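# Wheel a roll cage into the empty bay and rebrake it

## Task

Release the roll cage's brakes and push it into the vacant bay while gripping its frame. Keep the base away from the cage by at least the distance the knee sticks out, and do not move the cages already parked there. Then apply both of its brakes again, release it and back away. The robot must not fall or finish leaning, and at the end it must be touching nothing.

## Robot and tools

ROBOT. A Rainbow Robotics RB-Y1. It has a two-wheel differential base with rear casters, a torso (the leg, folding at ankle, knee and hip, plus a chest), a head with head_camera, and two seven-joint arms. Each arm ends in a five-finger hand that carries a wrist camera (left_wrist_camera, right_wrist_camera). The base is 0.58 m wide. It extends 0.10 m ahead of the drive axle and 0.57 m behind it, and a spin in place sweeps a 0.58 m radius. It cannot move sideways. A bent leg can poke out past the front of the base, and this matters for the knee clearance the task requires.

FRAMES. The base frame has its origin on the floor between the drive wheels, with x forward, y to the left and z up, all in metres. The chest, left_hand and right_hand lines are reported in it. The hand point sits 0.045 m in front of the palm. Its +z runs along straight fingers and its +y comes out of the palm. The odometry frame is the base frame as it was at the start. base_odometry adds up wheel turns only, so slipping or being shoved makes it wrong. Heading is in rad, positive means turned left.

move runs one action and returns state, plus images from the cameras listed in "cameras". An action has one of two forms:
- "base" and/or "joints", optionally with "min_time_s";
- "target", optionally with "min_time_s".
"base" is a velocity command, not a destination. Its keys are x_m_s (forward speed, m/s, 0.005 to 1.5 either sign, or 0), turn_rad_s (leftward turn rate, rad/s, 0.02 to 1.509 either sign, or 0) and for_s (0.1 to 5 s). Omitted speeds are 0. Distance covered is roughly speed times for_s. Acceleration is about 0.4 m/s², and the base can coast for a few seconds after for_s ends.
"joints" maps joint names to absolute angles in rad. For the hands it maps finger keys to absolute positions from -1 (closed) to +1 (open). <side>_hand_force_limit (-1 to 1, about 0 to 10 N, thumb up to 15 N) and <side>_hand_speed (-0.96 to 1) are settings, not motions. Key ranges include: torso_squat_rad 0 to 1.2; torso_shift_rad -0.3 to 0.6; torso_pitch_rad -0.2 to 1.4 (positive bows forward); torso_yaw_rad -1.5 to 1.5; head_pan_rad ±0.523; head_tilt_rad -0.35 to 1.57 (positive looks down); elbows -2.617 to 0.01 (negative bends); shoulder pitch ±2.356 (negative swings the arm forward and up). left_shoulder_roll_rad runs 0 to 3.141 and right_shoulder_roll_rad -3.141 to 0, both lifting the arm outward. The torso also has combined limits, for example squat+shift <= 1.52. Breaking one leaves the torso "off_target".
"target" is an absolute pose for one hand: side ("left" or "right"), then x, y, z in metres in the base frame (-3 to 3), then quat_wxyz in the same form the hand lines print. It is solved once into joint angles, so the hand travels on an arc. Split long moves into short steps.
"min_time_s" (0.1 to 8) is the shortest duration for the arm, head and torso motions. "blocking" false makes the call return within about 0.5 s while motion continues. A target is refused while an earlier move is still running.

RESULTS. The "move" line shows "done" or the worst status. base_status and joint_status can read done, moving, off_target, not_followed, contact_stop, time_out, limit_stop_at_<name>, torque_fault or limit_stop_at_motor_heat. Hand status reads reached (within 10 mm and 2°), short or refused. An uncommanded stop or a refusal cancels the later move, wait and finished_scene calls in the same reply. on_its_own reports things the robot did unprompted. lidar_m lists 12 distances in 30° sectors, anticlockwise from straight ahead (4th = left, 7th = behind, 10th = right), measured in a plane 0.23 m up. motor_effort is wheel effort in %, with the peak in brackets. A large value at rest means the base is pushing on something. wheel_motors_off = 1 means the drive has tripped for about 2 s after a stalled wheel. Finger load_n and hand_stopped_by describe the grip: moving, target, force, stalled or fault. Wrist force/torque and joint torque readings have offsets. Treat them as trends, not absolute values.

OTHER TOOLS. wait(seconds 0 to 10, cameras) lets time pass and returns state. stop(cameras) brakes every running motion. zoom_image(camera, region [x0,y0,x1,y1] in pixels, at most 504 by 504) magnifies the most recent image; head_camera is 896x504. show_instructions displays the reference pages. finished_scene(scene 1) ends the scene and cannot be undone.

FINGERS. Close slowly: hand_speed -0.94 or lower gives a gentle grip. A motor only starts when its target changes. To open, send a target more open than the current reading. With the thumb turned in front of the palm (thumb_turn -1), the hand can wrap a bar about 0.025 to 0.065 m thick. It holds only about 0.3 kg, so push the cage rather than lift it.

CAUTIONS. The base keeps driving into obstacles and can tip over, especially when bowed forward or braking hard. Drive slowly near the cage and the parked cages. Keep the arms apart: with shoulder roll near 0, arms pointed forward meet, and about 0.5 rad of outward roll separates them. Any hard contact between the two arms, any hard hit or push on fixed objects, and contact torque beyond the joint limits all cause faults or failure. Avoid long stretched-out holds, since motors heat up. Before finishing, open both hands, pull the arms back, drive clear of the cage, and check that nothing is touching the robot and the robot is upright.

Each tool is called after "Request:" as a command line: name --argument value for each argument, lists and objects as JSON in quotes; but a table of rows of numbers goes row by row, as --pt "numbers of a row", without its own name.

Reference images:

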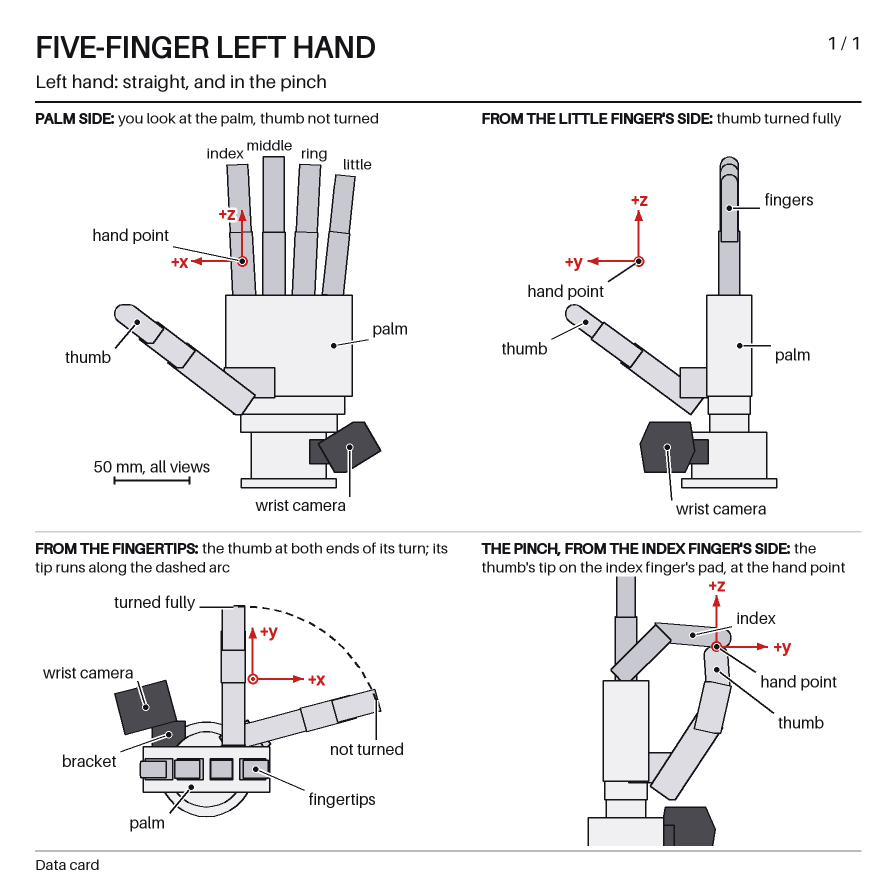

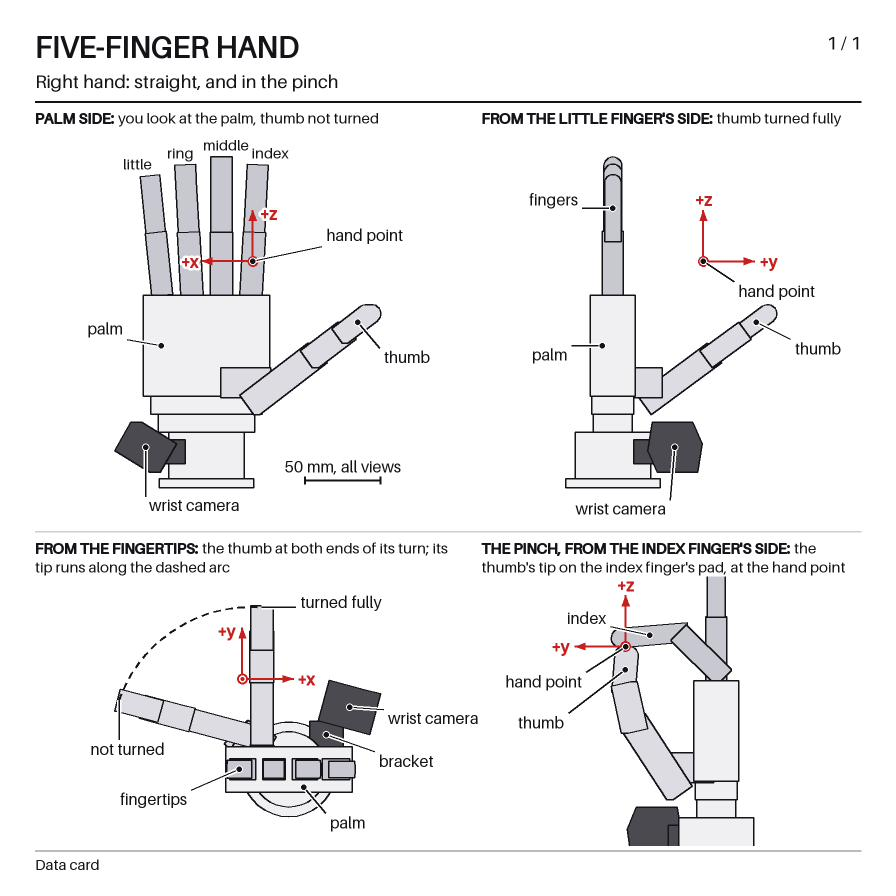

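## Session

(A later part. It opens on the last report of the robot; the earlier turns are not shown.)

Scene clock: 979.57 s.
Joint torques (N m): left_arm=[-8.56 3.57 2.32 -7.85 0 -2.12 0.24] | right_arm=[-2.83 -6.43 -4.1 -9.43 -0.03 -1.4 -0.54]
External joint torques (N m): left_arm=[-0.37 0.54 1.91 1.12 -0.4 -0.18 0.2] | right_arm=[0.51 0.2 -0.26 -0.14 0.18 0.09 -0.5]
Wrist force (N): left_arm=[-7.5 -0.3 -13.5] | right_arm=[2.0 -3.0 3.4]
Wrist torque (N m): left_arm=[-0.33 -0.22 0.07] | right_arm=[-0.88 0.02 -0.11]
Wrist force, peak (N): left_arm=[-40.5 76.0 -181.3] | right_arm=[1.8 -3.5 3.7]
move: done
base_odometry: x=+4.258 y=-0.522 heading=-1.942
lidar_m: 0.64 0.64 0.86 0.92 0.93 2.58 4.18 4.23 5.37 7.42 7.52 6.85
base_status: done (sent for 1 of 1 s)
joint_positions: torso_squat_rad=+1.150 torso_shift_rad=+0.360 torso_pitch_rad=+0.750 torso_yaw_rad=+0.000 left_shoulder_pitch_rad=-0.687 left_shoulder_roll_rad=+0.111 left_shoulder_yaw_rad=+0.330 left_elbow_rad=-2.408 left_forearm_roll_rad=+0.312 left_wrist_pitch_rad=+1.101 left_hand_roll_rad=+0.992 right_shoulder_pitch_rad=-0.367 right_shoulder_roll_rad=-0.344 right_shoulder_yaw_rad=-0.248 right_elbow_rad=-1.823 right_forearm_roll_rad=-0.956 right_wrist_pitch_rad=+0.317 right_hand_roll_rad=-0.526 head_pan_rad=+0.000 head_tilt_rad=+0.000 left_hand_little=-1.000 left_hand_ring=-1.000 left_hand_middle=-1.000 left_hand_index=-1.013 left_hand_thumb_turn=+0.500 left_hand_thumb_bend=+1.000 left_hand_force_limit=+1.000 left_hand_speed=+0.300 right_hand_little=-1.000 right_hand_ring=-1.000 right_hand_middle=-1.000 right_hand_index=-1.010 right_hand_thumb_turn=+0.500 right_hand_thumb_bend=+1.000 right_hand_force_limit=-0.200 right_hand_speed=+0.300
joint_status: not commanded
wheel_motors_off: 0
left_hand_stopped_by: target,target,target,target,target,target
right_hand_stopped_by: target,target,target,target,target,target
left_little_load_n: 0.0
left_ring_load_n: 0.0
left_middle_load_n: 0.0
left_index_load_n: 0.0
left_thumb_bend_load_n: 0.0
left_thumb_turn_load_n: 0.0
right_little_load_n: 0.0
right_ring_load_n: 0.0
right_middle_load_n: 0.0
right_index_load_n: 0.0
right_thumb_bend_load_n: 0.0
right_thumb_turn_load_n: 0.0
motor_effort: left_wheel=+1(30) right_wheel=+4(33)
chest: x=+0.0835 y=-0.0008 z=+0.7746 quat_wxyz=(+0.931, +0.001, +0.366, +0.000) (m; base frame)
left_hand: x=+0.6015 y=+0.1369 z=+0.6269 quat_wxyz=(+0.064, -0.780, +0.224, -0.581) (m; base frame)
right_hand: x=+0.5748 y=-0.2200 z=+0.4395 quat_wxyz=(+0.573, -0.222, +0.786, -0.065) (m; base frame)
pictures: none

Request:
move --base '{"x_m_s": -0.2, "for_s": 1.7}'

Request:
move --joints '{"left_shoulder_pitch_rad": -0.383, "left_shoulder_roll_rad": 0.282, "left_shoulder_yaw_rad": 0.304, "left_elbow_rad": -1.825, "left_forearm_roll_rad": 1.001, "left_wrist_pitch_rad": 0.374, "left_hand_roll_rad": 0.429}' --base '{"turn_rad_s": -0.4, "for_s": 1.525}' --min_time_s 1.5

Request:
move --base '{"x_m_s": 0.4, "for_s": 4.09}'

Request:
move --base '{"turn_rad_s": 0.6, "for_s": 3.608}' --cameras '["head_camera"]'

Request:
zoom_image --camera "head_camera" --region '[240, 240, 380, 380]'

Request:
zoom_image --camera "head_camera" --region '[500, 240, 640, 380]'

Scene clock: 982.70 s.
Joint torques (N m): left_arm=[-8 3.17 1.93 -8.01 0.29 -1.85 0.22] | right_arm=[-3.13 -6.66 -4.54 -9.22 0 -1.51 -0.6]
External joint torques (N m): left_arm=[0.18 0.12 1.49 0.96 -0.11 0.1 0.18] | right_arm=[0.21 -0.03 -0.7 0.08 0.22 -0.02 -0.56]
Wrist force (N): left_arm=[-7.4 -0.3 -13.3] | right_arm=[1.8 -2.9 3.4]
Wrist torque (N m): left_arm=[-0.34 -0.25 0.09] | right_arm=[-0.88 0.05 -0.10]
Wrist force, peak (N): left_arm=[-7.5 -0.4 -14.0] | right_arm=[2.2 -3.4 3.8]
move: done
base_odometry: x=+4.382 y=-0.205 heading=-1.941
lidar_m: 0.97 0.98 0.96 0.89 0.90 2.55 3.84 3.89 4.94 7.46 7.56 7.22
base_status: done (sent for 1.7 of 1.7 s)
joint_positions: torso_squat_rad=+1.150 torso_shift_rad=+0.360 torso_pitch_rad=+0.750 torso_yaw_rad=+0.000 left_shoulder_pitch_rad=-0.688 left_shoulder_roll_rad=+0.111 left_shoulder_yaw_rad=+0.330 left_elbow_rad=-2.408 left_forearm_roll_rad=+0.312 left_wrist_pitch_rad=+1.101 left_hand_roll_rad=+0.992 right_shoulder_pitch_rad=-0.367 right_shoulder_roll_rad=-0.344 right_shoulder_yaw_rad=-0.248 right_elbow_rad=-1.823 right_forearm_roll_rad=-0.956 right_wrist_pitch_rad=+0.317 right_hand_roll_rad=-0.526 head_pan_rad=+0.000 head_tilt_rad=+0.000 left_hand_little=-1.000 left_hand_ring=-1.000 left_hand_middle=-1.000 left_hand_index=-1.013 left_hand_thumb_turn=+0.500 left_hand_thumb_bend=+1.000 left_hand_force_limit=+1.000 left_hand_speed=+0.300 right_hand_little=-1.000 right_hand_ring=-1.000 right_hand_middle=-1.000 right_hand_index=-1.010 right_hand_thumb_turn=+0.500 right_hand_thumb_bend=+1.000 right_hand_force_limit=-0.200 right_hand_speed=+0.300
joint_status: not commanded
wheel_motors_off: 0
left_hand_stopped_by: target,target,target,target,target,target
right_hand_stopped_by: target,target,target,target,target,target
left_little_load_n: 0.0
left_ring_load_n: 0.0
left_middle_load_n: 0.0
left_index_load_n: 0.0
left_thumb_bend_load_n: 0.0
left_thumb_turn_load_n: 0.0
right_little_load_n: 0.0
right_ring_load_n: 0.0
right_middle_load_n: 0.0
right_index_load_n: 0.0
right_thumb_bend_load_n: 0.0
right_thumb_turn_load_n: 0.0
motor_effort: left_wheel=+7(19) right_wheel=-10(23)
chest: x=+0.0836 y=-0.0008 z=+0.7745 quat_wxyz=(+0.931, +0.001, +0.366, +0.000) (m; base frame)
left_hand: x=+0.6016 y=+0.1370 z=+0.6268 quat_wxyz=(+0.064, -0.780, +0.224, -0.581) (m; base frame)
right_hand: x=+0.5748 y=-0.2200 z=+0.4394 quat_wxyz=(+0.573, -0.222, +0.786, -0.065) (m; base frame)
pictures: none

Scene clock: 985.40 s.
Joint torques (N m): left_arm=[-4.03 6.34 2.57 -9.09 0.48 -1.35 0.14] | right_arm=[-3.06 -6.91 -4.42 -9.25 -0.09 -1.52 -0.69]
External joint torques (N m): left_arm=[0 0.23 -0.87 0.84 -0.05 0.09 0.1] | right_arm=[0.28 -0.28 -0.58 0.04 0.12 -0.02 -0.65]
Wrist force (N): left_arm=[-7.2 -0.1 -13.2] | right_arm=[1.7 -3.5 3.5]
Wrist torque (N m): left_arm=[-0.31 -0.26 -0.05] | right_arm=[-0.98 0.07 -0.13]
Wrist force, peak (N): left_arm=[-8.2 -0.8 -13.6] | right_arm=[2.0 -3.3 3.6]
move: done
base_odometry: x=+4.382 y=-0.205 heading=-2.554
lidar_m: 7.54 0.98 0.97 1.00 0.88 0.89 2.35 3.84 3.86 4.60 7.46 7.47
base_status: done (sent for 1.53 of 1.53 s)
joint_positions: torso_squat_rad=+1.150 torso_shift_rad=+0.360 torso_pitch_rad=+0.750 torso_yaw_rad=+0.000 left_shoulder_pitch_rad=-0.383 left_shoulder_roll_rad=+0.282 left_shoulder_yaw_rad=+0.304 left_elbow_rad=-1.825 left_forearm_roll_rad=+1.001 left_wrist_pitch_rad=+0.374 left_hand_roll_rad=+0.429 right_shoulder_pitch_rad=-0.367 right_shoulder_roll_rad=-0.344 right_shoulder_yaw_rad=-0.248 right_elbow_rad=-1.823 right_forearm_roll_rad=-0.956 right_wrist_pitch_rad=+0.317 right_hand_roll_rad=-0.526 head_pan_rad=+0.000 head_tilt_rad=+0.000 left_hand_little=-1.000 left_hand_ring=-1.000 left_hand_middle=-1.000 left_hand_index=-1.013 left_hand_thumb_turn=+0.500 left_hand_thumb_bend=+1.000 left_hand_force_limit=+1.000 left_hand_speed=+0.300 right_hand_little=-1.000 right_hand_ring=-1.000 right_hand_middle=-1.000 right_hand_index=-1.010 right_hand_thumb_turn=+0.500 right_hand_thumb_bend=+1.000 right_hand_force_limit=-0.200 right_hand_speed=+0.300
joint_status: all done
wheel_motors_off: 0
left_hand_stopped_by: target,target,target,target,target,target
right_hand_stopped_by: target,target,target,target,target,target
left_little_load_n: 0.0
left_ring_load_n: 0.0
left_middle_load_n: 0.0
left_index_load_n: 0.0
left_thumb_bend_load_n: 0.0
left_thumb_turn_load_n: 0.0
right_little_load_n: 0.0
right_ring_load_n: 0.0
right_middle_load_n: 0.0
right_index_load_n: 0.0
right_thumb_bend_load_n: 0.0
right_thumb_turn_load_n: -0.5
motor_effort: left_wheel=+6(23) right_wheel=-3(31)
chest: x=+0.0836 y=-0.0008 z=+0.7745 quat_wxyz=(+0.931, +0.001, +0.366, +0.000) (m; base frame)
left_hand: x=+0.5751 y=+0.2206 z=+0.4402 quat_wxyz=(+0.067, -0.787, +0.220, -0.572) (m; base frame)
right_hand: x=+0.5748 y=-0.2200 z=+0.4394 quat_wxyz=(+0.573, -0.222, +0.786, -0.065) (m; base frame)
pictures: none

Scene clock: 991.10 s.
Joint torques (N m): left_arm=[-3.97 6.15 2.51 -9.11 0.5 -1.36 0.14] | right_arm=[-3.48 -7.26 -4.33 -9.26 -0.02 -1.54 -0.61]
External joint torques (N m): left_arm=[0.06 0.04 -0.93 0.81 -0.02 0.08 0.1] | right_arm=[-0.14 -0.63 -0.49 0.03 0.19 -0.05 -0.58]
Wrist force (N): left_arm=[-7.4 -0.1 -13.5] | right_arm=[1.8 -3.0 3.6]
Wrist torque (N m): left_arm=[-0.28 -0.26 -0.06] | right_arm=[-0.89 0.05 -0.12]
Wrist force, peak (N): left_arm=[-8.0 -0.1 -13.9] | right_arm=[2.1 -3.3 4.0]
move: done
base_odometry: x=+3.017 y=-1.114 heading=-2.554
lidar_m: 6.15 5.48 5.49 2.27 1.12 1.15 2.38 5.07 5.10 6.09 6.36 6.37
base_status: done (sent for 4.1 of 4.1 s)
joint_positions: torso_squat_rad=+1.150 torso_shift_rad=+0.360 torso_pitch_rad=+0.750 torso_yaw_rad=+0.000 left_shoulder_pitch_rad=-0.383 left_shoulder_roll_rad=+0.282 left_shoulder_yaw_rad=+0.304 left_elbow_rad=-1.825 left_forearm_roll_rad=+1.001 left_wrist_pitch_rad=+0.374 left_hand_roll_rad=+0.429 right_shoulder_pitch_rad=-0.367 right_shoulder_roll_rad=-0.344 right_shoulder_yaw_rad=-0.248 right_elbow_rad=-1.823 right_forearm_roll_rad=-0.956 right_wrist_pitch_rad=+0.317 right_hand_roll_rad=-0.526 head_pan_rad=+0.000 head_tilt_rad=+0.000 left_hand_little=-1.000 left_hand_ring=-1.000 left_hand_middle=-1.000 left_hand_index=-1.013 left_hand_thumb_turn=+0.500 left_hand_thumb_bend=+1.000 left_hand_force_limit=+1.000 left_hand_speed=+0.300 right_hand_little=-1.000 right_hand_ring=-1.000 right_hand_middle=-1.000 right_hand_index=-1.010 right_hand_thumb_turn=+0.500 right_hand_thumb_bend=+1.000 right_hand_force_limit=-0.200 right_hand_speed=+0.300
joint_status: not commanded
wheel_motors_off: 0
left_hand_stopped_by: target,target,target,target,target,target
right_hand_stopped_by: target,target,target,target,target,target
left_little_load_n: 0.0
left_ring_load_n: 0.0
left_middle_load_n: 0.0
left_index_load_n: 0.0
left_thumb_bend_load_n: 0.0
left_thumb_turn_load_n: 0.0
right_little_load_n: 0.0
right_ring_load_n: 0.0
right_middle_load_n: 0.0
right_index_load_n: 0.0
right_thumb_bend_load_n: 0.0
right_thumb_turn_load_n: -0.5
motor_effort: left_wheel=+1(27) right_wheel=-1(22)
chest: x=+0.0837 y=-0.0008 z=+0.7745 quat_wxyz=(+0.930, +0.001, +0.366, +0.000) (m; base frame)
left_hand: x=+0.5751 y=+0.2206 z=+0.4401 quat_wxyz=(+0.067, -0.787, +0.220, -0.572) (m; base frame)
right_hand: x=+0.5749 y=-0.2199 z=+0.4394 quat_wxyz=(+0.573, -0.222, +0.786, -0.065) (m; base frame)
pictures: none

Scene clock: 996.23 s.
Joint torques (N m): left_arm=[-3.75 5.98 2.44 -9.2 0.58 -1.25 0.05] | right_arm=[-2.61 -7.19 -5.09 -9.22 -0.2 -1.53 -0.45]
External joint torques (N m): left_arm=[0.28 -0.13 -1 0.72 0.05 0.18 0.01] | right_arm=[0.72 -0.56 -1.25 0.07 0.01 -0.04 -0.41]
Wrist force (N): left_arm=[-7.7 -0.2 -13.7] | right_arm=[1.7 -2.8 3.3]
Wrist torque (N m): left_arm=[-0.31 -0.19 -0.07] | right_arm=[-0.85 0.06 -0.12]
Wrist force, peak (N): left_arm=[-7.8 -0.7 -13.9] | right_arm=[2.1 -3.5 3.7]
move: done
base_odometry: x=+3.017 y=-1.114 heading=-0.394
lidar_m: 1.12 1.17 3.95 5.08 5.15 6.53 6.36 6.45 5.88 5.48 4.90 1.17
base_status: done (sent for 3.6 of 3.6 s)
joint_positions: torso_squat_rad=+1.150 torso_shift_rad=+0.360 torso_pitch_rad=+0.750 torso_yaw_rad=+0.000 left_shoulder_pitch_rad=-0.383 left_shoulder_roll_rad=+0.282 left_shoulder_yaw_rad=+0.304 left_elbow_rad=-1.825 left_forearm_roll_rad=+1.001 left_wrist_pitch_rad=+0.374 left_hand_roll_rad=+0.429 right_shoulder_pitch_rad=-0.367 right_shoulder_roll_rad=-0.344 right_shoulder_yaw_rad=-0.248 right_elbow_rad=-1.823 right_forearm_roll_rad=-0.956 right_wrist_pitch_rad=+0.317 right_hand_roll_rad=-0.526 head_pan_rad=+0.000 head_tilt_rad=+0.000 left_hand_little=-1.000 left_hand_ring=-1.000 left_hand_middle=-1.000 left_hand_index=-1.013 left_hand_thumb_turn=+0.500 left_hand_thumb_bend=+1.000 left_hand_force_limit=+1.000 left_hand_speed=+0.300 right_hand_little=-1.000 right_hand_ring=-1.000 right_hand_middle=-1.000 right_hand_index=-1.010 right_hand_thumb_turn=+0.500 right_hand_thumb_bend=+1.000 right_hand_force_limit=-0.200 right_hand_speed=+0.300
joint_status: not commanded
wheel_motors_off: 0
left_hand_stopped_by: target,target,target,target,target,target
right_hand_stopped_by: target,target,target,target,target,target
left_little_load_n: 0.0
left_ring_load_n: 0.0
left_middle_load_n: 0.0
left_index_load_n: 0.0
left_thumb_bend_load_n: 0.0
left_thumb_turn_load_n: 0.0
right_little_load_n: 0.0
right_ring_load_n: 0.0
right_middle_load_n: 0.0
right_index_load_n: 0.0
right_thumb_bend_load_n: 0.0
right_thumb_turn_load_n: 0.0
motor_effort: left_wheel=-2(21) right_wheel=+8(27)
chest: x=+0.0837 y=-0.0008 z=+0.7745 quat_wxyz=(+0.930, +0.001, +0.366, +0.000) (m; base frame)
left_hand: x=+0.5751 y=+0.2206 z=+0.4401 quat_wxyz=(+0.067, -0.787, +0.220, -0.572) (m; base frame)
right_hand: x=+0.5749 y=-0.2199 z=+0.4394 quat_wxyz=(+0.573, -0.222, +0.786, -0.065) (m; base frame)
pictures: head_camera
camera_calibration:
head_camera: T_world_to_cam=[[0.00522818, -0.997829, 0.0656504, -0.0580795], [-0.600666, -0.0556214, -0.797563, 0.904362], [0.799483, -0.0352642, -0.599653, 0.288496], [0, 0, 0, 1]] pos_world=[0.312876, 0.00252207, 0.898096]

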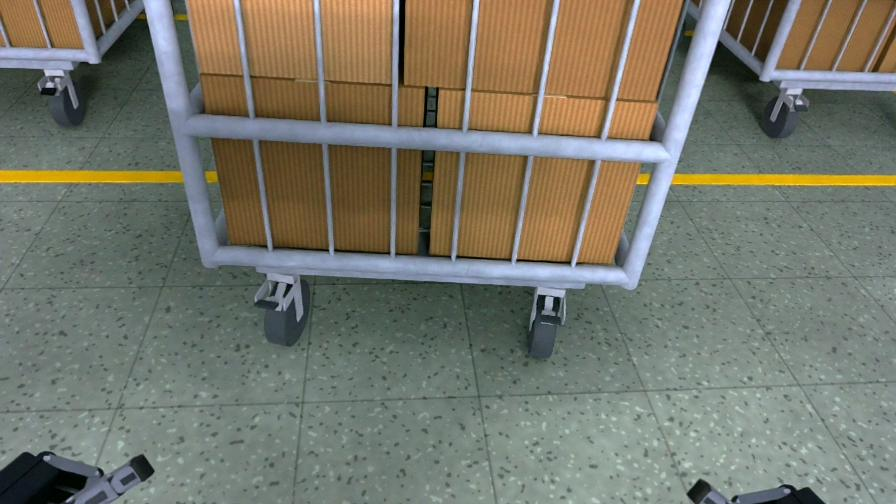

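Scaled by 3.600 from the camera's 896x504 image, which has a finer 1280x720 frame.

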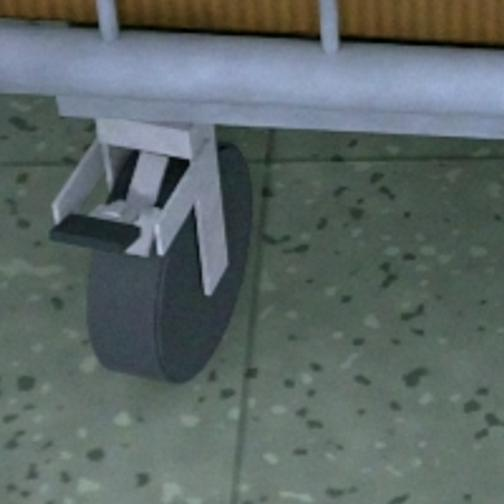

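Scaled by 3.600 from the camera's 896x504 image, which has a finer 1280x720 frame.

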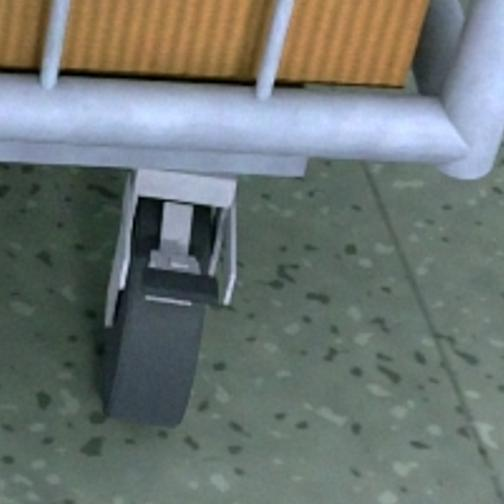

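Request:
move --base '{"x_m_s": 0.2, "for_s": 2.4}'

Request:
move --base '{"x_m_s": 0.03, "for_s": 5}' --blocking false

Request:
wait --seconds 1.5

Request:
wait --seconds 0.4

Scene clock: 1000.63 s.
Joint torques (N m): left_arm=[-3.78 5.98 2.49 -9.15 0.48 -1.3 0.13] | right_arm=[-2.88 -7 -4.73 -9.41 -0.21 -1.49 -0.61]
External joint torques (N m): left_arm=[0.25 -0.13 -0.95 0.78 -0.04 0.14 0.09] | right_arm=[0.45 -0.37 -0.89 -0.12 0 0 -0.57]
Wrist force (N): left_arm=[-7.5 -0.4 -13.4] | right_arm=[2.0 -3.0 3.6]
Wrist torque (N m): left_arm=[-0.36 -0.22 -0.05] | right_arm=[-0.92 0.04 -0.11]
Wrist force, peak (N): left_arm=[-7.5 -0.3 -14.0] | right_arm=[1.8 -3.2 4.1]
move: done
base_odometry: x=+3.460 y=-1.299 heading=-0.395
lidar_m: 0.64 0.67 1.92 5.13 5.19 6.60 6.84 6.93 5.83 5.43 4.14 0.67
base_status: done (sent for 2.4 of 2.4 s)
joint_positions: torso_squat_rad=+1.150 torso_shift_rad=+0.360 torso_pitch_rad=+0.750 torso_yaw_rad=+0.000 left_shoulder_pitch_rad=-0.383 left_shoulder_roll_rad=+0.282 left_shoulder_yaw_rad=+0.304 left_elbow_rad=-1.825 left_forearm_roll_rad=+1.001 left_wrist_pitch_rad=+0.374 left_hand_roll_rad=+0.429 right_shoulder_pitch_rad=-0.367 right_shoulder_roll_rad=-0.344 right_shoulder_yaw_rad=-0.248 right_elbow_rad=-1.823 right_forearm_roll_rad=-0.956 right_wrist_pitch_rad=+0.317 right_hand_roll_rad=-0.526 head_pan_rad=+0.000 head_tilt_rad=+0.000 left_hand_little=-1.000 left_hand_ring=-1.000 left_hand_middle=-1.000 left_hand_index=-1.013 left_hand_thumb_turn=+0.500 left_hand_thumb_bend=+1.000 left_hand_force_limit=+1.000 left_hand_speed=+0.300 right_hand_little=-1.000 right_hand_ring=-1.000 right_hand_middle=-1.000 right_hand_index=-1.010 right_hand_thumb_turn=+0.500 right_hand_thumb_bend=+1.000 right_hand_force_limit=-0.200 right_hand_speed=+0.300
joint_status: not commanded
wheel_motors_off: 0
left_hand_stopped_by: target,target,target,target,target,target
right_hand_stopped_by: target,target,target,target,target,target
left_little_load_n: 0.0
left_ring_load_n: 0.0
left_middle_load_n: 0.0
left_index_load_n: 0.0
left_thumb_bend_load_n: 0.0
left_thumb_turn_load_n: 0.0
right_little_load_n: 0.0
right_ring_load_n: 0.0
right_middle_load_n: 0.0
right_index_load_n: 0.0
right_thumb_bend_load_n: -0.5
right_thumb_turn_load_n: 0.0
motor_effort: left_wheel=-2(17) right_wheel=+1(38)
chest: x=+0.0837 y=-0.0008 z=+0.7745 quat_wxyz=(+0.930, +0.001, +0.366, +0.000) (m; base frame)
left_hand: x=+0.5751 y=+0.2206 z=+0.4401 quat_wxyz=(+0.067, -0.787, +0.220, -0.572) (m; base frame)
right_hand: x=+0.5749 y=-0.2199 z=+0.4393 quat_wxyz=(+0.573, -0.222, +0.786, -0.065) (m; base frame)
pictures: none

Scene clock: 1001.13 s.
Joint torques (N m): left_arm=[-4.13 5.93 2.47 -9.12 0.57 -1.32 0.18] | right_arm=[-3.06 -6.3 -4.45 -9.31 -0.05 -1.39 -0.53]
External joint torques (N m): left_arm=[-0.1 -0.18 -0.97 0.81 0.04 0.12 0.14] | right_arm=[0.28 0.33 -0.61 -0.02 0.16 0.1 -0.5]
Wrist force (N): left_arm=[-7.8 -0.4 -13.7] | right_arm=[2.1 -3.0 3.4]
Wrist torque (N m): left_arm=[-0.33 -0.16 -0.07] | right_arm=[-0.89 0.00 -0.10]
Wrist force, peak (N): left_arm=[-7.9 -0.3 -14.0] | right_arm=[2.5 -2.8 3.9]
move: moving
base_odometry: x=+3.473 y=-1.304 heading=-0.395
lidar_m: 0.62 0.65 1.92 5.13 5.19 6.60 6.86 6.94 5.83 5.43 4.11 0.64
base_status: moving
joint_positions: torso_squat_rad=+1.150 torso_shift_rad=+0.360 torso_pitch_rad=+0.750 torso_yaw_rad=+0.000 left_shoulder_pitch_rad=-0.383 left_shoulder_roll_rad=+0.282 left_shoulder_yaw_rad=+0.304 left_elbow_rad=-1.825 left_forearm_roll_rad=+1.001 left_wrist_pitch_rad=+0.374 left_hand_roll_rad=+0.429 right_shoulder_pitch_rad=-0.367 right_shoulder_roll_rad=-0.344 right_shoulder_yaw_rad=-0.248 right_elbow_rad=-1.823 right_forearm_roll_rad=-0.956 right_wrist_pitch_rad=+0.317 right_hand_roll_rad=-0.526 head_pan_rad=+0.000 head_tilt_rad=+0.000 left_hand_little=-1.000 left_hand_ring=-1.000 left_hand_middle=-1.000 left_hand_index=-1.013 left_hand_thumb_turn=+0.500 left_hand_thumb_bend=+1.000 left_hand_force_limit=+1.000 left_hand_speed=+0.300 right_hand_little=-1.000 right_hand_ring=-1.000 right_hand_middle=-1.000 right_hand_index=-1.010 right_hand_thumb_turn=+0.500 right_hand_thumb_bend=+1.000 right_hand_force_limit=-0.200 right_hand_speed=+0.300
joint_status: not commanded
wheel_motors_off: 0
left_hand_stopped_by: target,target,target,target,target,target
right_hand_stopped_by: target,target,target,target,target,target
left_little_load_n: 0.0
left_ring_load_n: 0.0
left_middle_load_n: 0.0
left_index_load_n: 0.0
left_thumb_bend_load_n: 0.0
left_thumb_turn_load_n: -0.5
right_little_load_n: 0.0
right_ring_load_n: 0.0
right_middle_load_n: 0.0
right_index_load_n: 0.0
right_thumb_bend_load_n: 0.0
right_thumb_turn_load_n: 0.0
motor_effort: left_wheel=-1(18) right_wheel=+6(23)
chest: x=+0.0836 y=-0.0008 z=+0.7745 quat_wxyz=(+0.931, +0.001, +0.366, +0.000) (m; base frame)
left_hand: x=+0.5751 y=+0.2206 z=+0.4401 quat_wxyz=(+0.067, -0.787, +0.220, -0.572) (m; base frame)
right_hand: x=+0.5748 y=-0.2199 z=+0.4394 quat_wxyz=(+0.573, -0.222, +0.786, -0.065) (m; base frame)
pictures: none

Scene clock: 1002.63 s.
Joint torques (N m): left_arm=[-29.38 8.64 4.36 -6.06 -1.02 -6.65 0.37] | right_arm=[-17.2 -6.87 -3.58 -9.47 -0.05 -3.74 -0.4]
External joint torques (N m): left_arm=[-24.27 2.52 0.94 3.54 -1.41 -5 0.32] | right_arm=[-12.51 -0.24 0.26 -0.27 0.16 -2.15 -0.36]
Wrist force (N): left_arm=[-7.5 16.8 -131.4] | right_arm=[6.8 1.0 -41.5]
Wrist torque (N m): left_arm=[3.45 -0.19 -0.03] | right_arm=[0.49 0.10 0.06]
Wrist force, peak (N): left_arm=[-7.5 16.8 -131.4] | right_arm=[6.8 1.0 -41.5]
earlier move: moving
base_odometry: x=+3.514 y=-1.321 heading=-0.394
lidar_m: 0.58 0.60 1.85 5.14 5.20 6.61 6.90 6.99 5.82 5.43 2.26 0.61
base_status: moving
joint_positions: torso_squat_rad=+1.150 torso_shift_rad=+0.359 torso_pitch_rad=+0.749 torso_yaw_rad=+0.000 left_shoulder_pitch_rad=-0.379 left_shoulder_roll_rad=+0.282 left_shoulder_yaw_rad=+0.304 left_elbow_rad=-1.826 left_forearm_roll_rad=+1.001 left_wrist_pitch_rad=+0.375 left_hand_roll_rad=+0.429 right_shoulder_pitch_rad=-0.365 right_shoulder_roll_rad=-0.344 right_shoulder_yaw_rad=-0.248 right_elbow_rad=-1.823 right_forearm_roll_rad=-0.956 right_wrist_pitch_rad=+0.317 right_hand_roll_rad=-0.526 head_pan_rad=+0.000 head_tilt_rad=+0.000 left_hand_little=-1.000 left_hand_ring=-1.000 left_hand_middle=-1.000 left_hand_index=-1.015 left_hand_thumb_turn=+0.500 left_hand_thumb_bend=+1.000 left_hand_force_limit=+1.000 left_hand_speed=+0.300 right_hand_little=-1.000 right_hand_ring=-1.000 right_hand_middle=-1.000 right_hand_index=-1.012 right_hand_thumb_turn=+0.500 right_hand_thumb_bend=+1.000 right_hand_force_limit=-0.200 right_hand_speed=+0.300
joint_status: not commanded
wheel_motors_off: 0
left_hand_stopped_by: target,target,target,target,target,target
right_hand_stopped_by: target,target,target,target,target,target
left_little_load_n: 0.0
left_ring_load_n: 0.0
left_middle_load_n: 0.0
left_index_load_n: -16.0
left_thumb_bend_load_n: 0.0
left_thumb_turn_load_n: -0.5
right_little_load_n: 0.0
right_ring_load_n: 0.0
right_middle_load_n: 0.0
right_index_load_n: -10.5
right_thumb_bend_load_n: 0.0
right_thumb_turn_load_n: 0.0
motor_effort: left_wheel=+39(40) right_wheel=+32(32)
chest: x=+0.0831 y=-0.0008 z=+0.7747 quat_wxyz=(+0.931, +0.001, +0.366, +0.000) (m; base frame)
left_hand: x=+0.5732 y=+0.2212 z=+0.4393 quat_wxyz=(+0.067, -0.788, +0.220, -0.570) (m; base frame)
right_hand: x=+0.5742 y=-0.2200 z=+0.4394 quat_wxyz=(+0.573, -0.222, +0.787, -0.065) (m; base frame)
wait: 1.50 s; no rest
pictures: none

Scene clock: 1003.03 s.
Joint torques (N m): left_arm=[-16.77 9.26 11.42 -4.75 -1.51 -7.19 0.46] | right_arm=[-4.62 -7.83 -3.65 -9.41 -0.06 -1.69 -0.6]
External joint torques (N m): left_arm=[-13.03 3.21 8.03 5.17 -2.03 -5.76 0.42] | right_arm=[-1.38 -1.19 0.2 -0.12 0.15 -0.21 -0.56]
Wrist force (N): left_arm=[-1.6 22.2 -77.6] | right_arm=[2.2 -3.0 3.9]
Wrist torque (N m): left_arm=[1.64 -0.20 0.18] | right_arm=[-0.92 0.00 -0.10]
Wrist force, peak (N): left_arm=[-6.3 20.7 -144.3] | right_arm=[7.3 1.3 -50.9]
earlier move: moving
base_odometry: x=+3.525 y=-1.326 heading=-0.394
lidar_m: 0.58 0.60 1.83 5.13 5.20 6.60 6.91 7.00 5.82 5.42 2.25 0.61
base_status: moving
joint_positions: torso_squat_rad=+1.150 torso_shift_rad=+0.359 torso_pitch_rad=+0.748 torso_yaw_rad=+0.000 left_shoulder_pitch_rad=-0.379 left_shoulder_roll_rad=+0.281 left_shoulder_yaw_rad=+0.302 left_elbow_rad=-1.826 left_forearm_roll_rad=+1.001 left_wrist_pitch_rad=+0.375 left_hand_roll_rad=+0.429 right_shoulder_pitch_rad=-0.366 right_shoulder_roll_rad=-0.344 right_shoulder_yaw_rad=-0.248 right_elbow_rad=-1.823 right_forearm_roll_rad=-0.956 right_wrist_pitch_rad=+0.317 right_hand_roll_rad=-0.526 head_pan_rad=+0.000 head_tilt_rad=+0.000 left_hand_little=-1.000 left_hand_ring=-1.000 left_hand_middle=-1.000 left_hand_index=-1.015 left_hand_thumb_turn=+0.500 left_hand_thumb_bend=+1.000 left_hand_force_limit=+1.000 left_hand_speed=+0.300 right_hand_little=-1.000 right_hand_ring=-1.000 right_hand_middle=-1.000 right_hand_index=-1.010 right_hand_thumb_turn=+0.500 right_hand_thumb_bend=+1.000 right_hand_force_limit=-0.200 right_hand_speed=+0.300
joint_status: not commanded
wheel_motors_off: 0
left_hand_stopped_by: target,target,target,target,target,target
right_hand_stopped_by: target,target,target,target,target,target
left_little_load_n: 0.0
left_ring_load_n: 0.0
left_middle_load_n: 0.0
left_index_load_n: -14.0
left_thumb_bend_load_n: 0.0
left_thumb_turn_load_n: 0.0
right_little_load_n: 0.0
right_ring_load_n: 0.0
right_middle_load_n: 0.0
right_index_load_n: 0.0
right_thumb_bend_load_n: 0.0
right_thumb_turn_load_n: 0.0
motor_effort: left_wheel=+19(47) right_wheel=+14(38)
chest: x=+0.0830 y=-0.0008 z=+0.7748 quat_wxyz=(+0.931, +0.001, +0.366, +0.000) (m; base frame)
left_hand: x=+0.5731 y=+0.2201 z=+0.4396 quat_wxyz=(+0.066, -0.788, +0.221, -0.571) (m; base frame)
right_hand: x=+0.5745 y=-0.2199 z=+0.4400 quat_wxyz=(+0.573, -0.222, +0.786, -0.065) (m; base frame)
wait: 0.40 s; no rest
pictures: none

Request:
move --base '{"x_m_s": 0.11, "turn_rad_s": 0.02, "for_s": 3.2}' --blocking false

Request:
wait --seconds 1.2

Request:
wait --seconds 3 --cameras '["head_camera"]'

Scene clock: 1004.33 s.
Joint torques (N m): left_arm=[-23.48 17.65 30.28 -4.22 -2.65 -14.46 1.62] | right_arm=[-3.53 -6.33 -3 -9.6 -0.3 -1.66 -0.36]
External joint torques (N m): left_arm=[-21.76 12.01 27.98 6.57 -3.52 -13.98 1.64] | right_arm=[-0.58 0.32 0.99 -0.38 -0.09 -0.16 -0.33]
Wrist force (N): left_arm=[2.8 56.7 -113.5] | right_arm=[2.3 -2.8 3.9]
Wrist torque (N m): left_arm=[3.05 -0.12 0.48] | right_arm=[-0.93 -0.02 -0.09]
Wrist force, peak (N): left_arm=[10.2 79.2 -218.7] | right_arm=[11.2 -3.3 -89.2]
move: moving
base_odometry: x=+3.592 y=-1.354 heading=-0.385
lidar_m: 0.58 0.60 1.77 5.14 5.22 6.67 6.98 7.08 5.79 5.41 2.10 0.61
base_status: moving
joint_positions: torso_squat_rad=+1.150 torso_shift_rad=+0.358 torso_pitch_rad=+0.747 torso_yaw_rad=+0.000 left_shoulder_pitch_rad=-0.376 left_shoulder_roll_rad=+0.278 left_shoulder_yaw_rad=+0.296 left_elbow_rad=-1.827 left_forearm_roll_rad=+1.002 left_wrist_pitch_rad=+0.378 left_hand_roll_rad=+0.429 right_shoulder_pitch_rad=-0.365 right_shoulder_roll_rad=-0.344 right_shoulder_yaw_rad=-0.249 right_elbow_rad=-1.823 right_forearm_roll_rad=-0.956 right_wrist_pitch_rad=+0.317 right_hand_roll_rad=-0.526 head_pan_rad=+0.000 head_tilt_rad=+0.000 left_hand_little=-1.000 left_hand_ring=-1.000 left_hand_middle=-1.000 left_hand_index=-1.015 left_hand_thumb_turn=+0.500 left_hand_thumb_bend=+1.000 left_hand_force_limit=+1.000 left_hand_speed=+0.300 right_hand_little=-1.000 right_hand_ring=-1.000 right_hand_middle=-1.000 right_hand_index=-1.010 right_hand_thumb_turn=+0.500 right_hand_thumb_bend=+1.000 right_hand_force_limit=-0.200 right_hand_speed=+0.300
joint_status: not commanded
wheel_motors_off: 0
left_hand_stopped_by: target,target,target,target,target,target
right_hand_stopped_by: target,target,target,target,target,target
left_little_load_n: 0.0
left_ring_load_n: 0.0
left_middle_load_n: 0.0
left_index_load_n: -16.5
left_thumb_bend_load_n: 0.0
left_thumb_turn_load_n: -0.5
right_little_load_n: 0.0
right_ring_load_n: 0.0
right_middle_load_n: 0.0
right_index_load_n: 0.0
right_thumb_bend_load_n: 0.0
right_thumb_turn_load_n: -0.5
motor_effort: left_wheel=+17(50) right_wheel=+31(100)
chest: x=+0.0826 y=-0.0010 z=+0.7750 quat_wxyz=(+0.931, +0.001, +0.365, +0.000) (m; base frame)
left_hand: x=+0.5710 y=+0.2157 z=+0.4385 quat_wxyz=(+0.062, -0.789, +0.222, -0.570) (m; base frame)
right_hand: x=+0.5740 y=-0.2209 z=+0.4404 quat_wxyz=(+0.573, -0.221, +0.786, -0.066) (m; base frame)
pictures: none

Scene clock: 1005.53 s.
Joint torques (N m): left_arm=[-19.82 15.37 23.49 -6.8 -1.47 -12.13 1.49] | right_arm=[-4.15 -6.21 -2.78 -9.92 -0.24 -1.64 -0.41]
External joint torques (N m): left_arm=[-16.06 9.3 19.98 3.09 -2 -10.73 1.46] | right_arm=[-0.79 0.42 1.06 -0.62 -0.03 -0.14 -0.37]
Wrist force (N): left_arm=[-4.6 40.6 -81.1] | right_arm=[1.6 -2.9 3.3]
Wrist torque (N m): left_arm=[1.87 -0.06 0.21] | right_arm=[-0.87 0.09 -0.14]
Wrist force, peak (N): left_arm=[19.4 91.6 -171.3] | right_arm=[2.0 -3.2 3.8]
earlier move: moving
base_odometry: x=+3.715 y=-1.402 heading=-0.361
lidar_m: 0.58 0.61 1.62 5.15 5.26 6.83 7.11 7.25 5.72 5.41 1.85 0.60
base_status: moving
joint_positions: torso_squat_rad=+1.150 torso_shift_rad=+0.359 torso_pitch_rad=+0.749 torso_yaw_rad=+0.000 left_shoulder_pitch_rad=-0.378 left_shoulder_roll_rad=+0.279 left_shoulder_yaw_rad=+0.298 left_elbow_rad=-1.826 left_forearm_roll_rad=+1.002 left_wrist_pitch_rad=+0.377 left_hand_roll_rad=+0.429 right_shoulder_pitch_rad=-0.367 right_shoulder_roll_rad=-0.344 right_shoulder_yaw_rad=-0.248 right_elbow_rad=-1.823 right_forearm_roll_rad=-0.956 right_wrist_pitch_rad=+0.317 right_hand_roll_rad=-0.526 head_pan_rad=+0.000 head_tilt_rad=+0.000 left_hand_little=-1.000 left_hand_ring=-1.000 left_hand_middle=-1.000 left_hand_index=-1.015 left_hand_thumb_turn=+0.500 left_hand_thumb_bend=+1.000 left_hand_force_limit=+1.000 left_hand_speed=+0.300 right_hand_little=-1.000 right_hand_ring=-1.000 right_hand_middle=-1.000 right_hand_index=-1.010 right_hand_thumb_turn=+0.500 right_hand_thumb_bend=+1.000 right_hand_force_limit=-0.200 right_hand_speed=+0.300
joint_status: not commanded
wheel_motors_off: 0
left_hand_stopped_by: target,target,target,target,target,target
right_hand_stopped_by: target,target,target,target,target,target
left_little_load_n: 0.0
left_ring_load_n: 0.0
left_middle_load_n: 0.0
left_index_load_n: -14.0
left_thumb_bend_load_n: -0.5
left_thumb_turn_load_n: -0.5
right_little_load_n: 0.0
right_ring_load_n: 0.0
right_middle_load_n: 0.0
right_index_load_n: 0.0
right_thumb_bend_load_n: 0.0
right_thumb_turn_load_n: 0.0
motor_effort: left_wheel=+15(50) right_wheel=+29(100)
chest: x=+0.0831 y=-0.0009 z=+0.7747 quat_wxyz=(+0.931, +0.001, +0.366, +0.000) (m; base frame)
left_hand: x=+0.5722 y=+0.2171 z=+0.4381 quat_wxyz=(+0.063, -0.789, +0.222, -0.570) (m; base frame)
right_hand: x=+0.5747 y=-0.2203 z=+0.4400 quat_wxyz=(+0.573, -0.221, +0.786, -0.065) (m; base frame)
wait: 1.20 s; no rest
pictures: none

Scene clock: 1016.73 s.
Joint torques (N m): left_arm=[-4.93 6.23 4.97 -8.88 0.24 -1.49 0.27] | right_arm=[-3.01 -6.32 -3.67 -9.21 -0.47 -1.71 -0.45]
External joint torques (N m): left_arm=[-0.96 0.33 1.61 1.04 -0.29 -0.08 0.23] | right_arm=[0.33 0.32 0.17 0.08 -0.26 -0.22 -0.41]
External joint torques when the fault began: left_arm=[-17.71 20.55 48.72 7.12 -3.94 -22.16 2.78]
Wrist force (N): left_arm=[-8.9 0.2 -13.3] | right_arm=[2.0 -3.3 3.5]
Wrist torque (N m): left_arm=[-0.26 0.02 -0.05] | right_arm=[-0.94 0.00 -0.11]
Wrist force, peak (N): left_arm=[4.5 76.1 -139.0] | right_arm=[5.2 -3.0 2.7]
earlier move: torque_fault
TORQUE FAULT: left_wrist_pitch_rad reached its load limit. The robot stopped for 10 seconds, dropped its targets and accepts commands again. The stop added 10.0 s to the call.
base_odometry: x=+3.843 y=-1.448 heading=-0.337
lidar_m: 0.61 0.64 1.46 5.16 5.29 6.99 7.25 7.42 5.66 5.40 1.59 0.65
base_status: torque_fault (sent for 2.9 of 3.2 s)
joint_positions: torso_squat_rad=+1.150 torso_shift_rad=+0.360 torso_pitch_rad=+0.750 torso_yaw_rad=+0.000 left_shoulder_pitch_rad=-0.378 left_shoulder_roll_rad=+0.277 left_shoulder_yaw_rad=+0.293 left_elbow_rad=-1.827 left_forearm_roll_rad=+1.002 left_wrist_pitch_rad=+0.379 left_hand_roll_rad=+0.428 right_shoulder_pitch_rad=-0.367 right_shoulder_roll_rad=-0.344 right_shoulder_yaw_rad=-0.248 right_elbow_rad=-1.823 right_forearm_roll_rad=-0.956 right_wrist_pitch_rad=+0.317 right_hand_roll_rad=-0.526 head_pan_rad=+0.000 head_tilt_rad=+0.000 left_hand_little=-1.000 left_hand_ring=-1.000 left_hand_middle=-1.000 left_hand_index=-1.013 left_hand_thumb_turn=+0.500 left_hand_thumb_bend=+1.000 left_hand_force_limit=+1.000 left_hand_speed=+0.300 right_hand_little=-1.000 right_hand_ring=-1.000 right_hand_middle=-1.000 right_hand_index=-1.010 right_hand_thumb_turn=+0.500 right_hand_thumb_bend=+1.000 right_hand_force_limit=-0.200 right_hand_speed=+0.300
joint_status: not commanded
wheel_motors_off: 0
left_hand_stopped_by: target,target,target,target,target,target
right_hand_stopped_by: target,target,target,target,target,target
left_little_load_n: 0.0
left_ring_load_n: 0.0
left_middle_load_n: 0.0
left_index_load_n: 0.0
left_thumb_bend_load_n: 0.0
left_thumb_turn_load_n: -0.5
right_little_load_n: 0.0
right_ring_load_n: 0.0
right_middle_load_n: 0.0
right_index_load_n: 0.0
right_thumb_bend_load_n: 0.0
right_thumb_turn_load_n: -0.5
on_its_own: left_wrist_pitch_rad is held at +0.379, not at your +0.374, since a torque_fault
motor_effort: left_wheel=-2(50) right_wheel=+3(100)
chest: x=+0.0836 y=-0.0008 z=+0.7745 quat_wxyz=(+0.931, +0.001, +0.366, +0.000) (m; base frame)
left_hand: x=+0.5714 y=+0.2134 z=+0.4365 quat_wxyz=(+0.059, -0.789, +0.223, -0.569) (m; base frame)
right_hand: x=+0.5749 y=-0.2201 z=+0.4394 quat_wxyz=(+0.573, -0.222, +0.786, -0.065) (m; base frame)
wait: 1.20 of 3 s (a fault stop ended it); no rest
pictures: head_camera
camera_calibration:
head_camera: T_world_to_cam=[[0.00513399, -0.997816, 0.0658529, -0.0582334], [-0.600674, -0.0557265, -0.79755, 0.904353], [0.799478, -0.0354615, -0.599648, 0.288494], [0, 0, 0, 1]] pos_world=[0.312876, 0.00252074, 0.898097]

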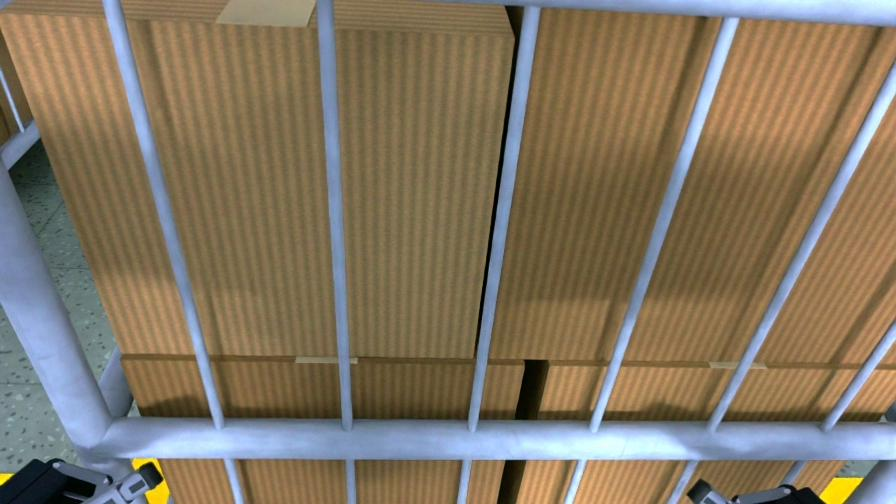

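Request:
move --base '{"x_m_s": -0.3, "for_s": 1.65}' --joints '{"left_shoulder_pitch_rad": -0.383, "left_shoulder_roll_rad": 0.282, "left_shoulder_yaw_rad": 0.304, "left_elbow_rad": -1.825, "left_forearm_roll_rad": 1.001, "left_wrist_pitch_rad": 0.374, "left_hand_roll_rad": 0.429}' --cameras '["head_camera"]'

Request:
zoom_image --camera "head_camera" --region '[200, 80, 480, 360]'

Request:
zoom_image --camera "head_camera" --region '[480, 80, 760, 360]'

Scene clock: 1020.03 s.
Joint torques (N m): left_arm=[-4.2 5.64 4.44 -9.15 0.28 -1.3 0.26] | right_arm=[-3.48 -6.88 -3.52 -9.26 -0.17 -1.56 -0.52]
External joint torques (N m): left_arm=[-0.16 -0.46 1 0.77 -0.25 0.13 0.22] | right_arm=[-0.14 -0.24 0.33 0.04 0.05 -0.06 -0.48]
Wrist force (N): left_arm=[-9.3 -0.3 -13.3] | right_arm=[1.6 -3.2 3.7]
Wrist torque (N m): left_arm=[-0.34 0.07 0.00] | right_arm=[-0.92 0.07 -0.13]
Wrist force, peak (N): left_arm=[-9.6 0.4 -13.6] | right_arm=[1.9 -3.5 4.0]
move: done
base_odometry: x=+3.371 y=-1.283 heading=-0.337
lidar_m: 1.11 1.76 2.16 5.14 5.26 6.96 6.75 6.91 5.70 5.42 2.33 1.18
base_status: done (sent for 1.67 of 1.67 s)
joint_positions: torso_squat_rad=+1.150 torso_shift_rad=+0.360 torso_pitch_rad=+0.750 torso_yaw_rad=+0.000 left_shoulder_pitch_rad=-0.383 left_shoulder_roll_rad=+0.282 left_shoulder_yaw_rad=+0.304 left_elbow_rad=-1.825 left_forearm_roll_rad=+1.001 left_wrist_pitch_rad=+0.374 left_hand_roll_rad=+0.429 right_shoulder_pitch_rad=-0.367 right_shoulder_roll_rad=-0.344 right_shoulder_yaw_rad=-0.248 right_elbow_rad=-1.823 right_forearm_roll_rad=-0.956 right_wrist_pitch_rad=+0.317 right_hand_roll_rad=-0.526 head_pan_rad=+0.000 head_tilt_rad=+0.000 left_hand_little=-1.000 left_hand_ring=-1.000 left_hand_middle=-1.000 left_hand_index=-1.012 left_hand_thumb_turn=+0.500 left_hand_thumb_bend=+1.000 left_hand_force_limit=+1.000 left_hand_speed=+0.300 right_hand_little=-1.000 right_hand_ring=-1.000 right_hand_middle=-1.000 right_hand_index=-1.010 right_hand_thumb_turn=+0.500 right_hand_thumb_bend=+1.000 right_hand_force_limit=-0.200 right_hand_speed=+0.300
joint_status: all done
wheel_motors_off: 0
left_hand_stopped_by: target,target,target,target,target,target
right_hand_stopped_by: target,target,target,target,target,target
left_little_load_n: 0.0
left_ring_load_n: 0.0
left_middle_load_n: 0.0
left_index_load_n: 0.5
left_thumb_bend_load_n: 0.0
left_thumb_turn_load_n: 0.0
right_little_load_n: 0.0
right_ring_load_n: 0.0
right_middle_load_n: 0.0
right_index_load_n: 0.0
right_thumb_bend_load_n: 0.0
right_thumb_turn_load_n: 0.0
motor_effort: left_wheel=+1(26) right_wheel=+0(20)
chest: x=+0.0836 y=-0.0008 z=+0.7745 quat_wxyz=(+0.931, +0.001, +0.366, +0.000) (m; base frame)
left_hand: x=+0.5751 y=+0.2203 z=+0.4401 quat_wxyz=(+0.066, -0.787, +0.221, -0.572) (m; base frame)
right_hand: x=+0.5748 y=-0.2201 z=+0.4394 quat_wxyz=(+0.573, -0.222, +0.786, -0.065) (m; base frame)
pictures: head_camera
camera_calibration:
head_camera: T_world_to_cam=[[0.00520603, -0.99782, 0.0657949, -0.0582028], [-0.600557, -0.0557285, -0.797637, 0.904336], [0.799565, -0.0353611, -0.599538, 0.288447], [0, 0, 0, 1]] pos_world=[0.312777, 0.00252114, 0.898097]

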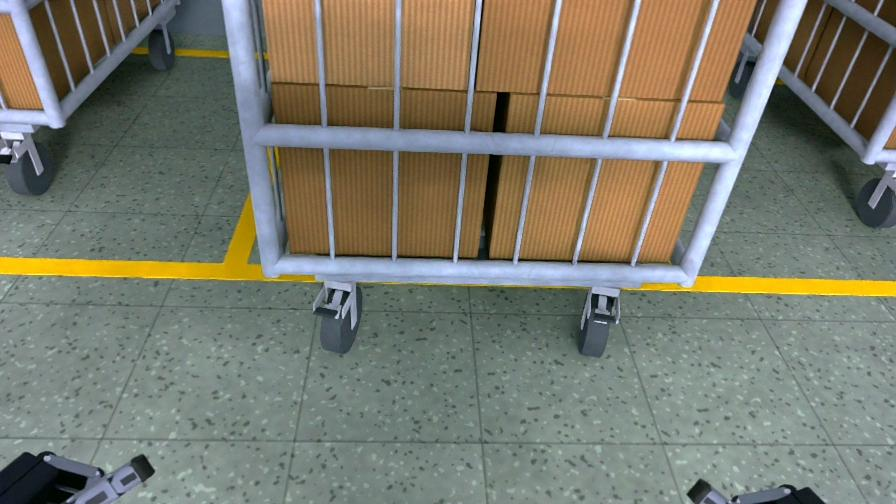

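Scaled by 1.800 from the camera's 896x504 image, which has a finer 1280x720 frame.

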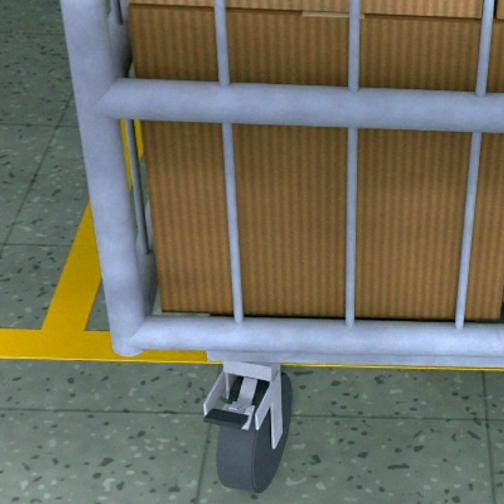

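Scaled by 1.800 from the camera's 896x504 image, which has a finer 1280x720 frame.

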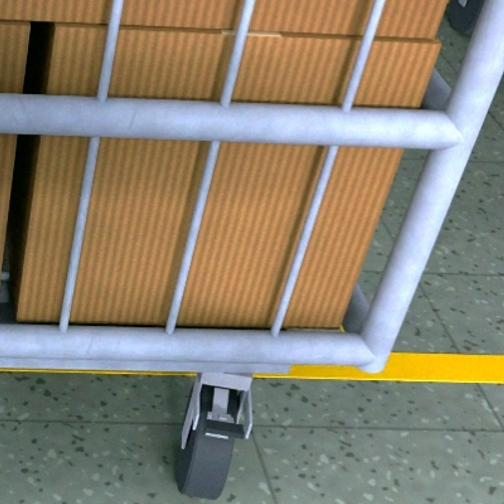

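Request:
zoom_image --camera "head_camera" --region '[640, 180, 820, 320]'

Request:
zoom_image --camera "head_camera" --region '[140, 180, 320, 320]'

Request:
move --joints '{"head_tilt_rad": -0.3}' --cameras '["head_camera"]'

Scaled by 2.800 from the camera's 896x504 image, which has a finer 1280x720 frame.

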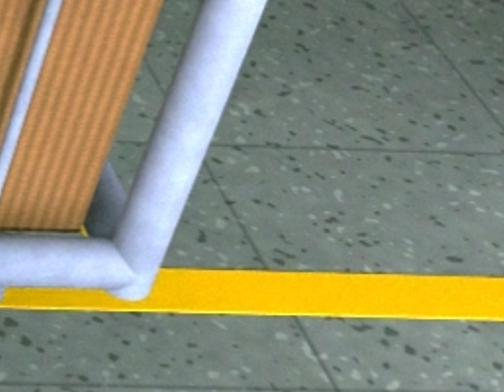

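Scaled by 2.800 from the camera's 896x504 image, which has a finer 1280x720 frame.

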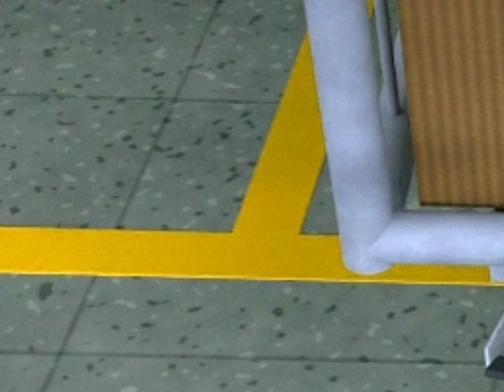

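Scene clock: 1021.80 s.
Joint torques (N m): left_arm=[-3.76 5.56 4.23 -9.03 0.36 -1.34 0.2] | right_arm=[-3.4 -7.08 -3.73 -8.91 -0.27 -1.42 -0.35]
External joint torques (N m): left_arm=[0.27 -0.55 0.79 0.89 -0.16 0.1 0.16] | right_arm=[-0.06 -0.44 0.11 0.38 -0.05 0.07 -0.31]
Wrist force (N): left_arm=[-8.9 0.3 -13.4] | right_arm=[1.8 -3.2 3.5]
Wrist torque (N m): left_arm=[-0.24 0.02 0.01] | right_arm=[-0.93 0.06 -0.14]
Wrist force, peak (N): left_arm=[-9.2 0.1 -13.7] | right_arm=[1.9 -3.0 3.9]
move: done
base_odometry: x=+3.371 y=-1.283 heading=-0.337
lidar_m: 1.12 1.75 2.16 5.14 5.26 6.95 6.75 6.91 5.70 5.42 2.34 1.18
base_status: not commanded
joint_positions: torso_squat_rad=+1.150 torso_shift_rad=+0.360 torso_pitch_rad=+0.750 torso_yaw_rad=+0.000 left_shoulder_pitch_rad=-0.383 left_shoulder_roll_rad=+0.282 left_shoulder_yaw_rad=+0.304 left_elbow_rad=-1.825 left_forearm_roll_rad=+1.001 left_wrist_pitch_rad=+0.374 left_hand_roll_rad=+0.429 right_shoulder_pitch_rad=-0.367 right_shoulder_roll_rad=-0.344 right_shoulder_yaw_rad=-0.248 right_elbow_rad=-1.823 right_forearm_roll_rad=-0.956 right_wrist_pitch_rad=+0.317 right_hand_roll_rad=-0.526 head_pan_rad=+0.000 head_tilt_rad=-0.300 left_hand_little=-1.000 left_hand_ring=-1.000 left_hand_middle=-1.000 left_hand_index=-1.012 left_hand_thumb_turn=+0.500 left_hand_thumb_bend=+1.000 left_hand_force_limit=+1.000 left_hand_speed=+0.300 right_hand_little=-1.000 right_hand_ring=-1.000 right_hand_middle=-1.000 right_hand_index=-1.010 right_hand_thumb_turn=+0.500 right_hand_thumb_bend=+1.000 right_hand_force_limit=-0.200 right_hand_speed=+0.300
joint_status: all done
wheel_motors_off: 0
left_hand_stopped_by: target,target,target,target,target,target
right_hand_stopped_by: target,target,target,target,target,target
left_little_load_n: 0.0
left_ring_load_n: 0.0
left_middle_load_n: 0.0
left_index_load_n: 0.0
left_thumb_bend_load_n: 0.0
left_thumb_turn_load_n: 0.0
right_little_load_n: 0.0
right_ring_load_n: 0.0
right_middle_load_n: 0.0
right_index_load_n: 0.0
right_thumb_bend_load_n: -0.5
right_thumb_turn_load_n: 0.0
motor_effort: left_wheel=+1(2) right_wheel=+0(1)
chest: x=+0.0836 y=-0.0008 z=+0.7745 quat_wxyz=(+0.931, +0.001, +0.366, +0.000) (m; base frame)
left_hand: x=+0.5751 y=+0.2203 z=+0.4401 quat_wxyz=(+0.066, -0.787, +0.221, -0.572) (m; base frame)
right_hand: x=+0.5748 y=-0.2201 z=+0.4394 quat_wxyz=(+0.573, -0.222, +0.786, -0.065) (m; base frame)
pictures: head_camera
camera_calibration:
head_camera: T_world_to_cam=[[-0.0149695, -0.997807, 0.0644791, -0.0522165], [-0.338081, -0.0556373, -0.939471, 0.970912], [0.940998, -0.0358625, -0.336507, 0.0168022], [0, 0, 0, 1]] pos_world=[0.311655, 0.00251955, 0.921165]

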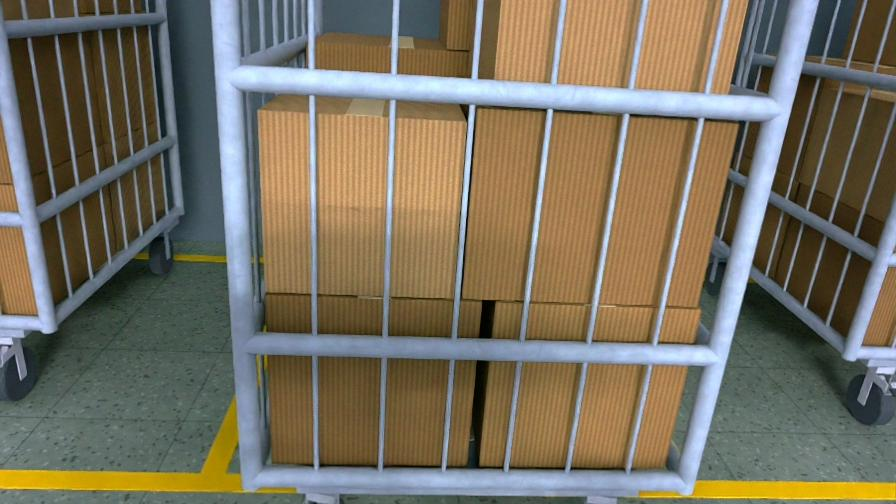

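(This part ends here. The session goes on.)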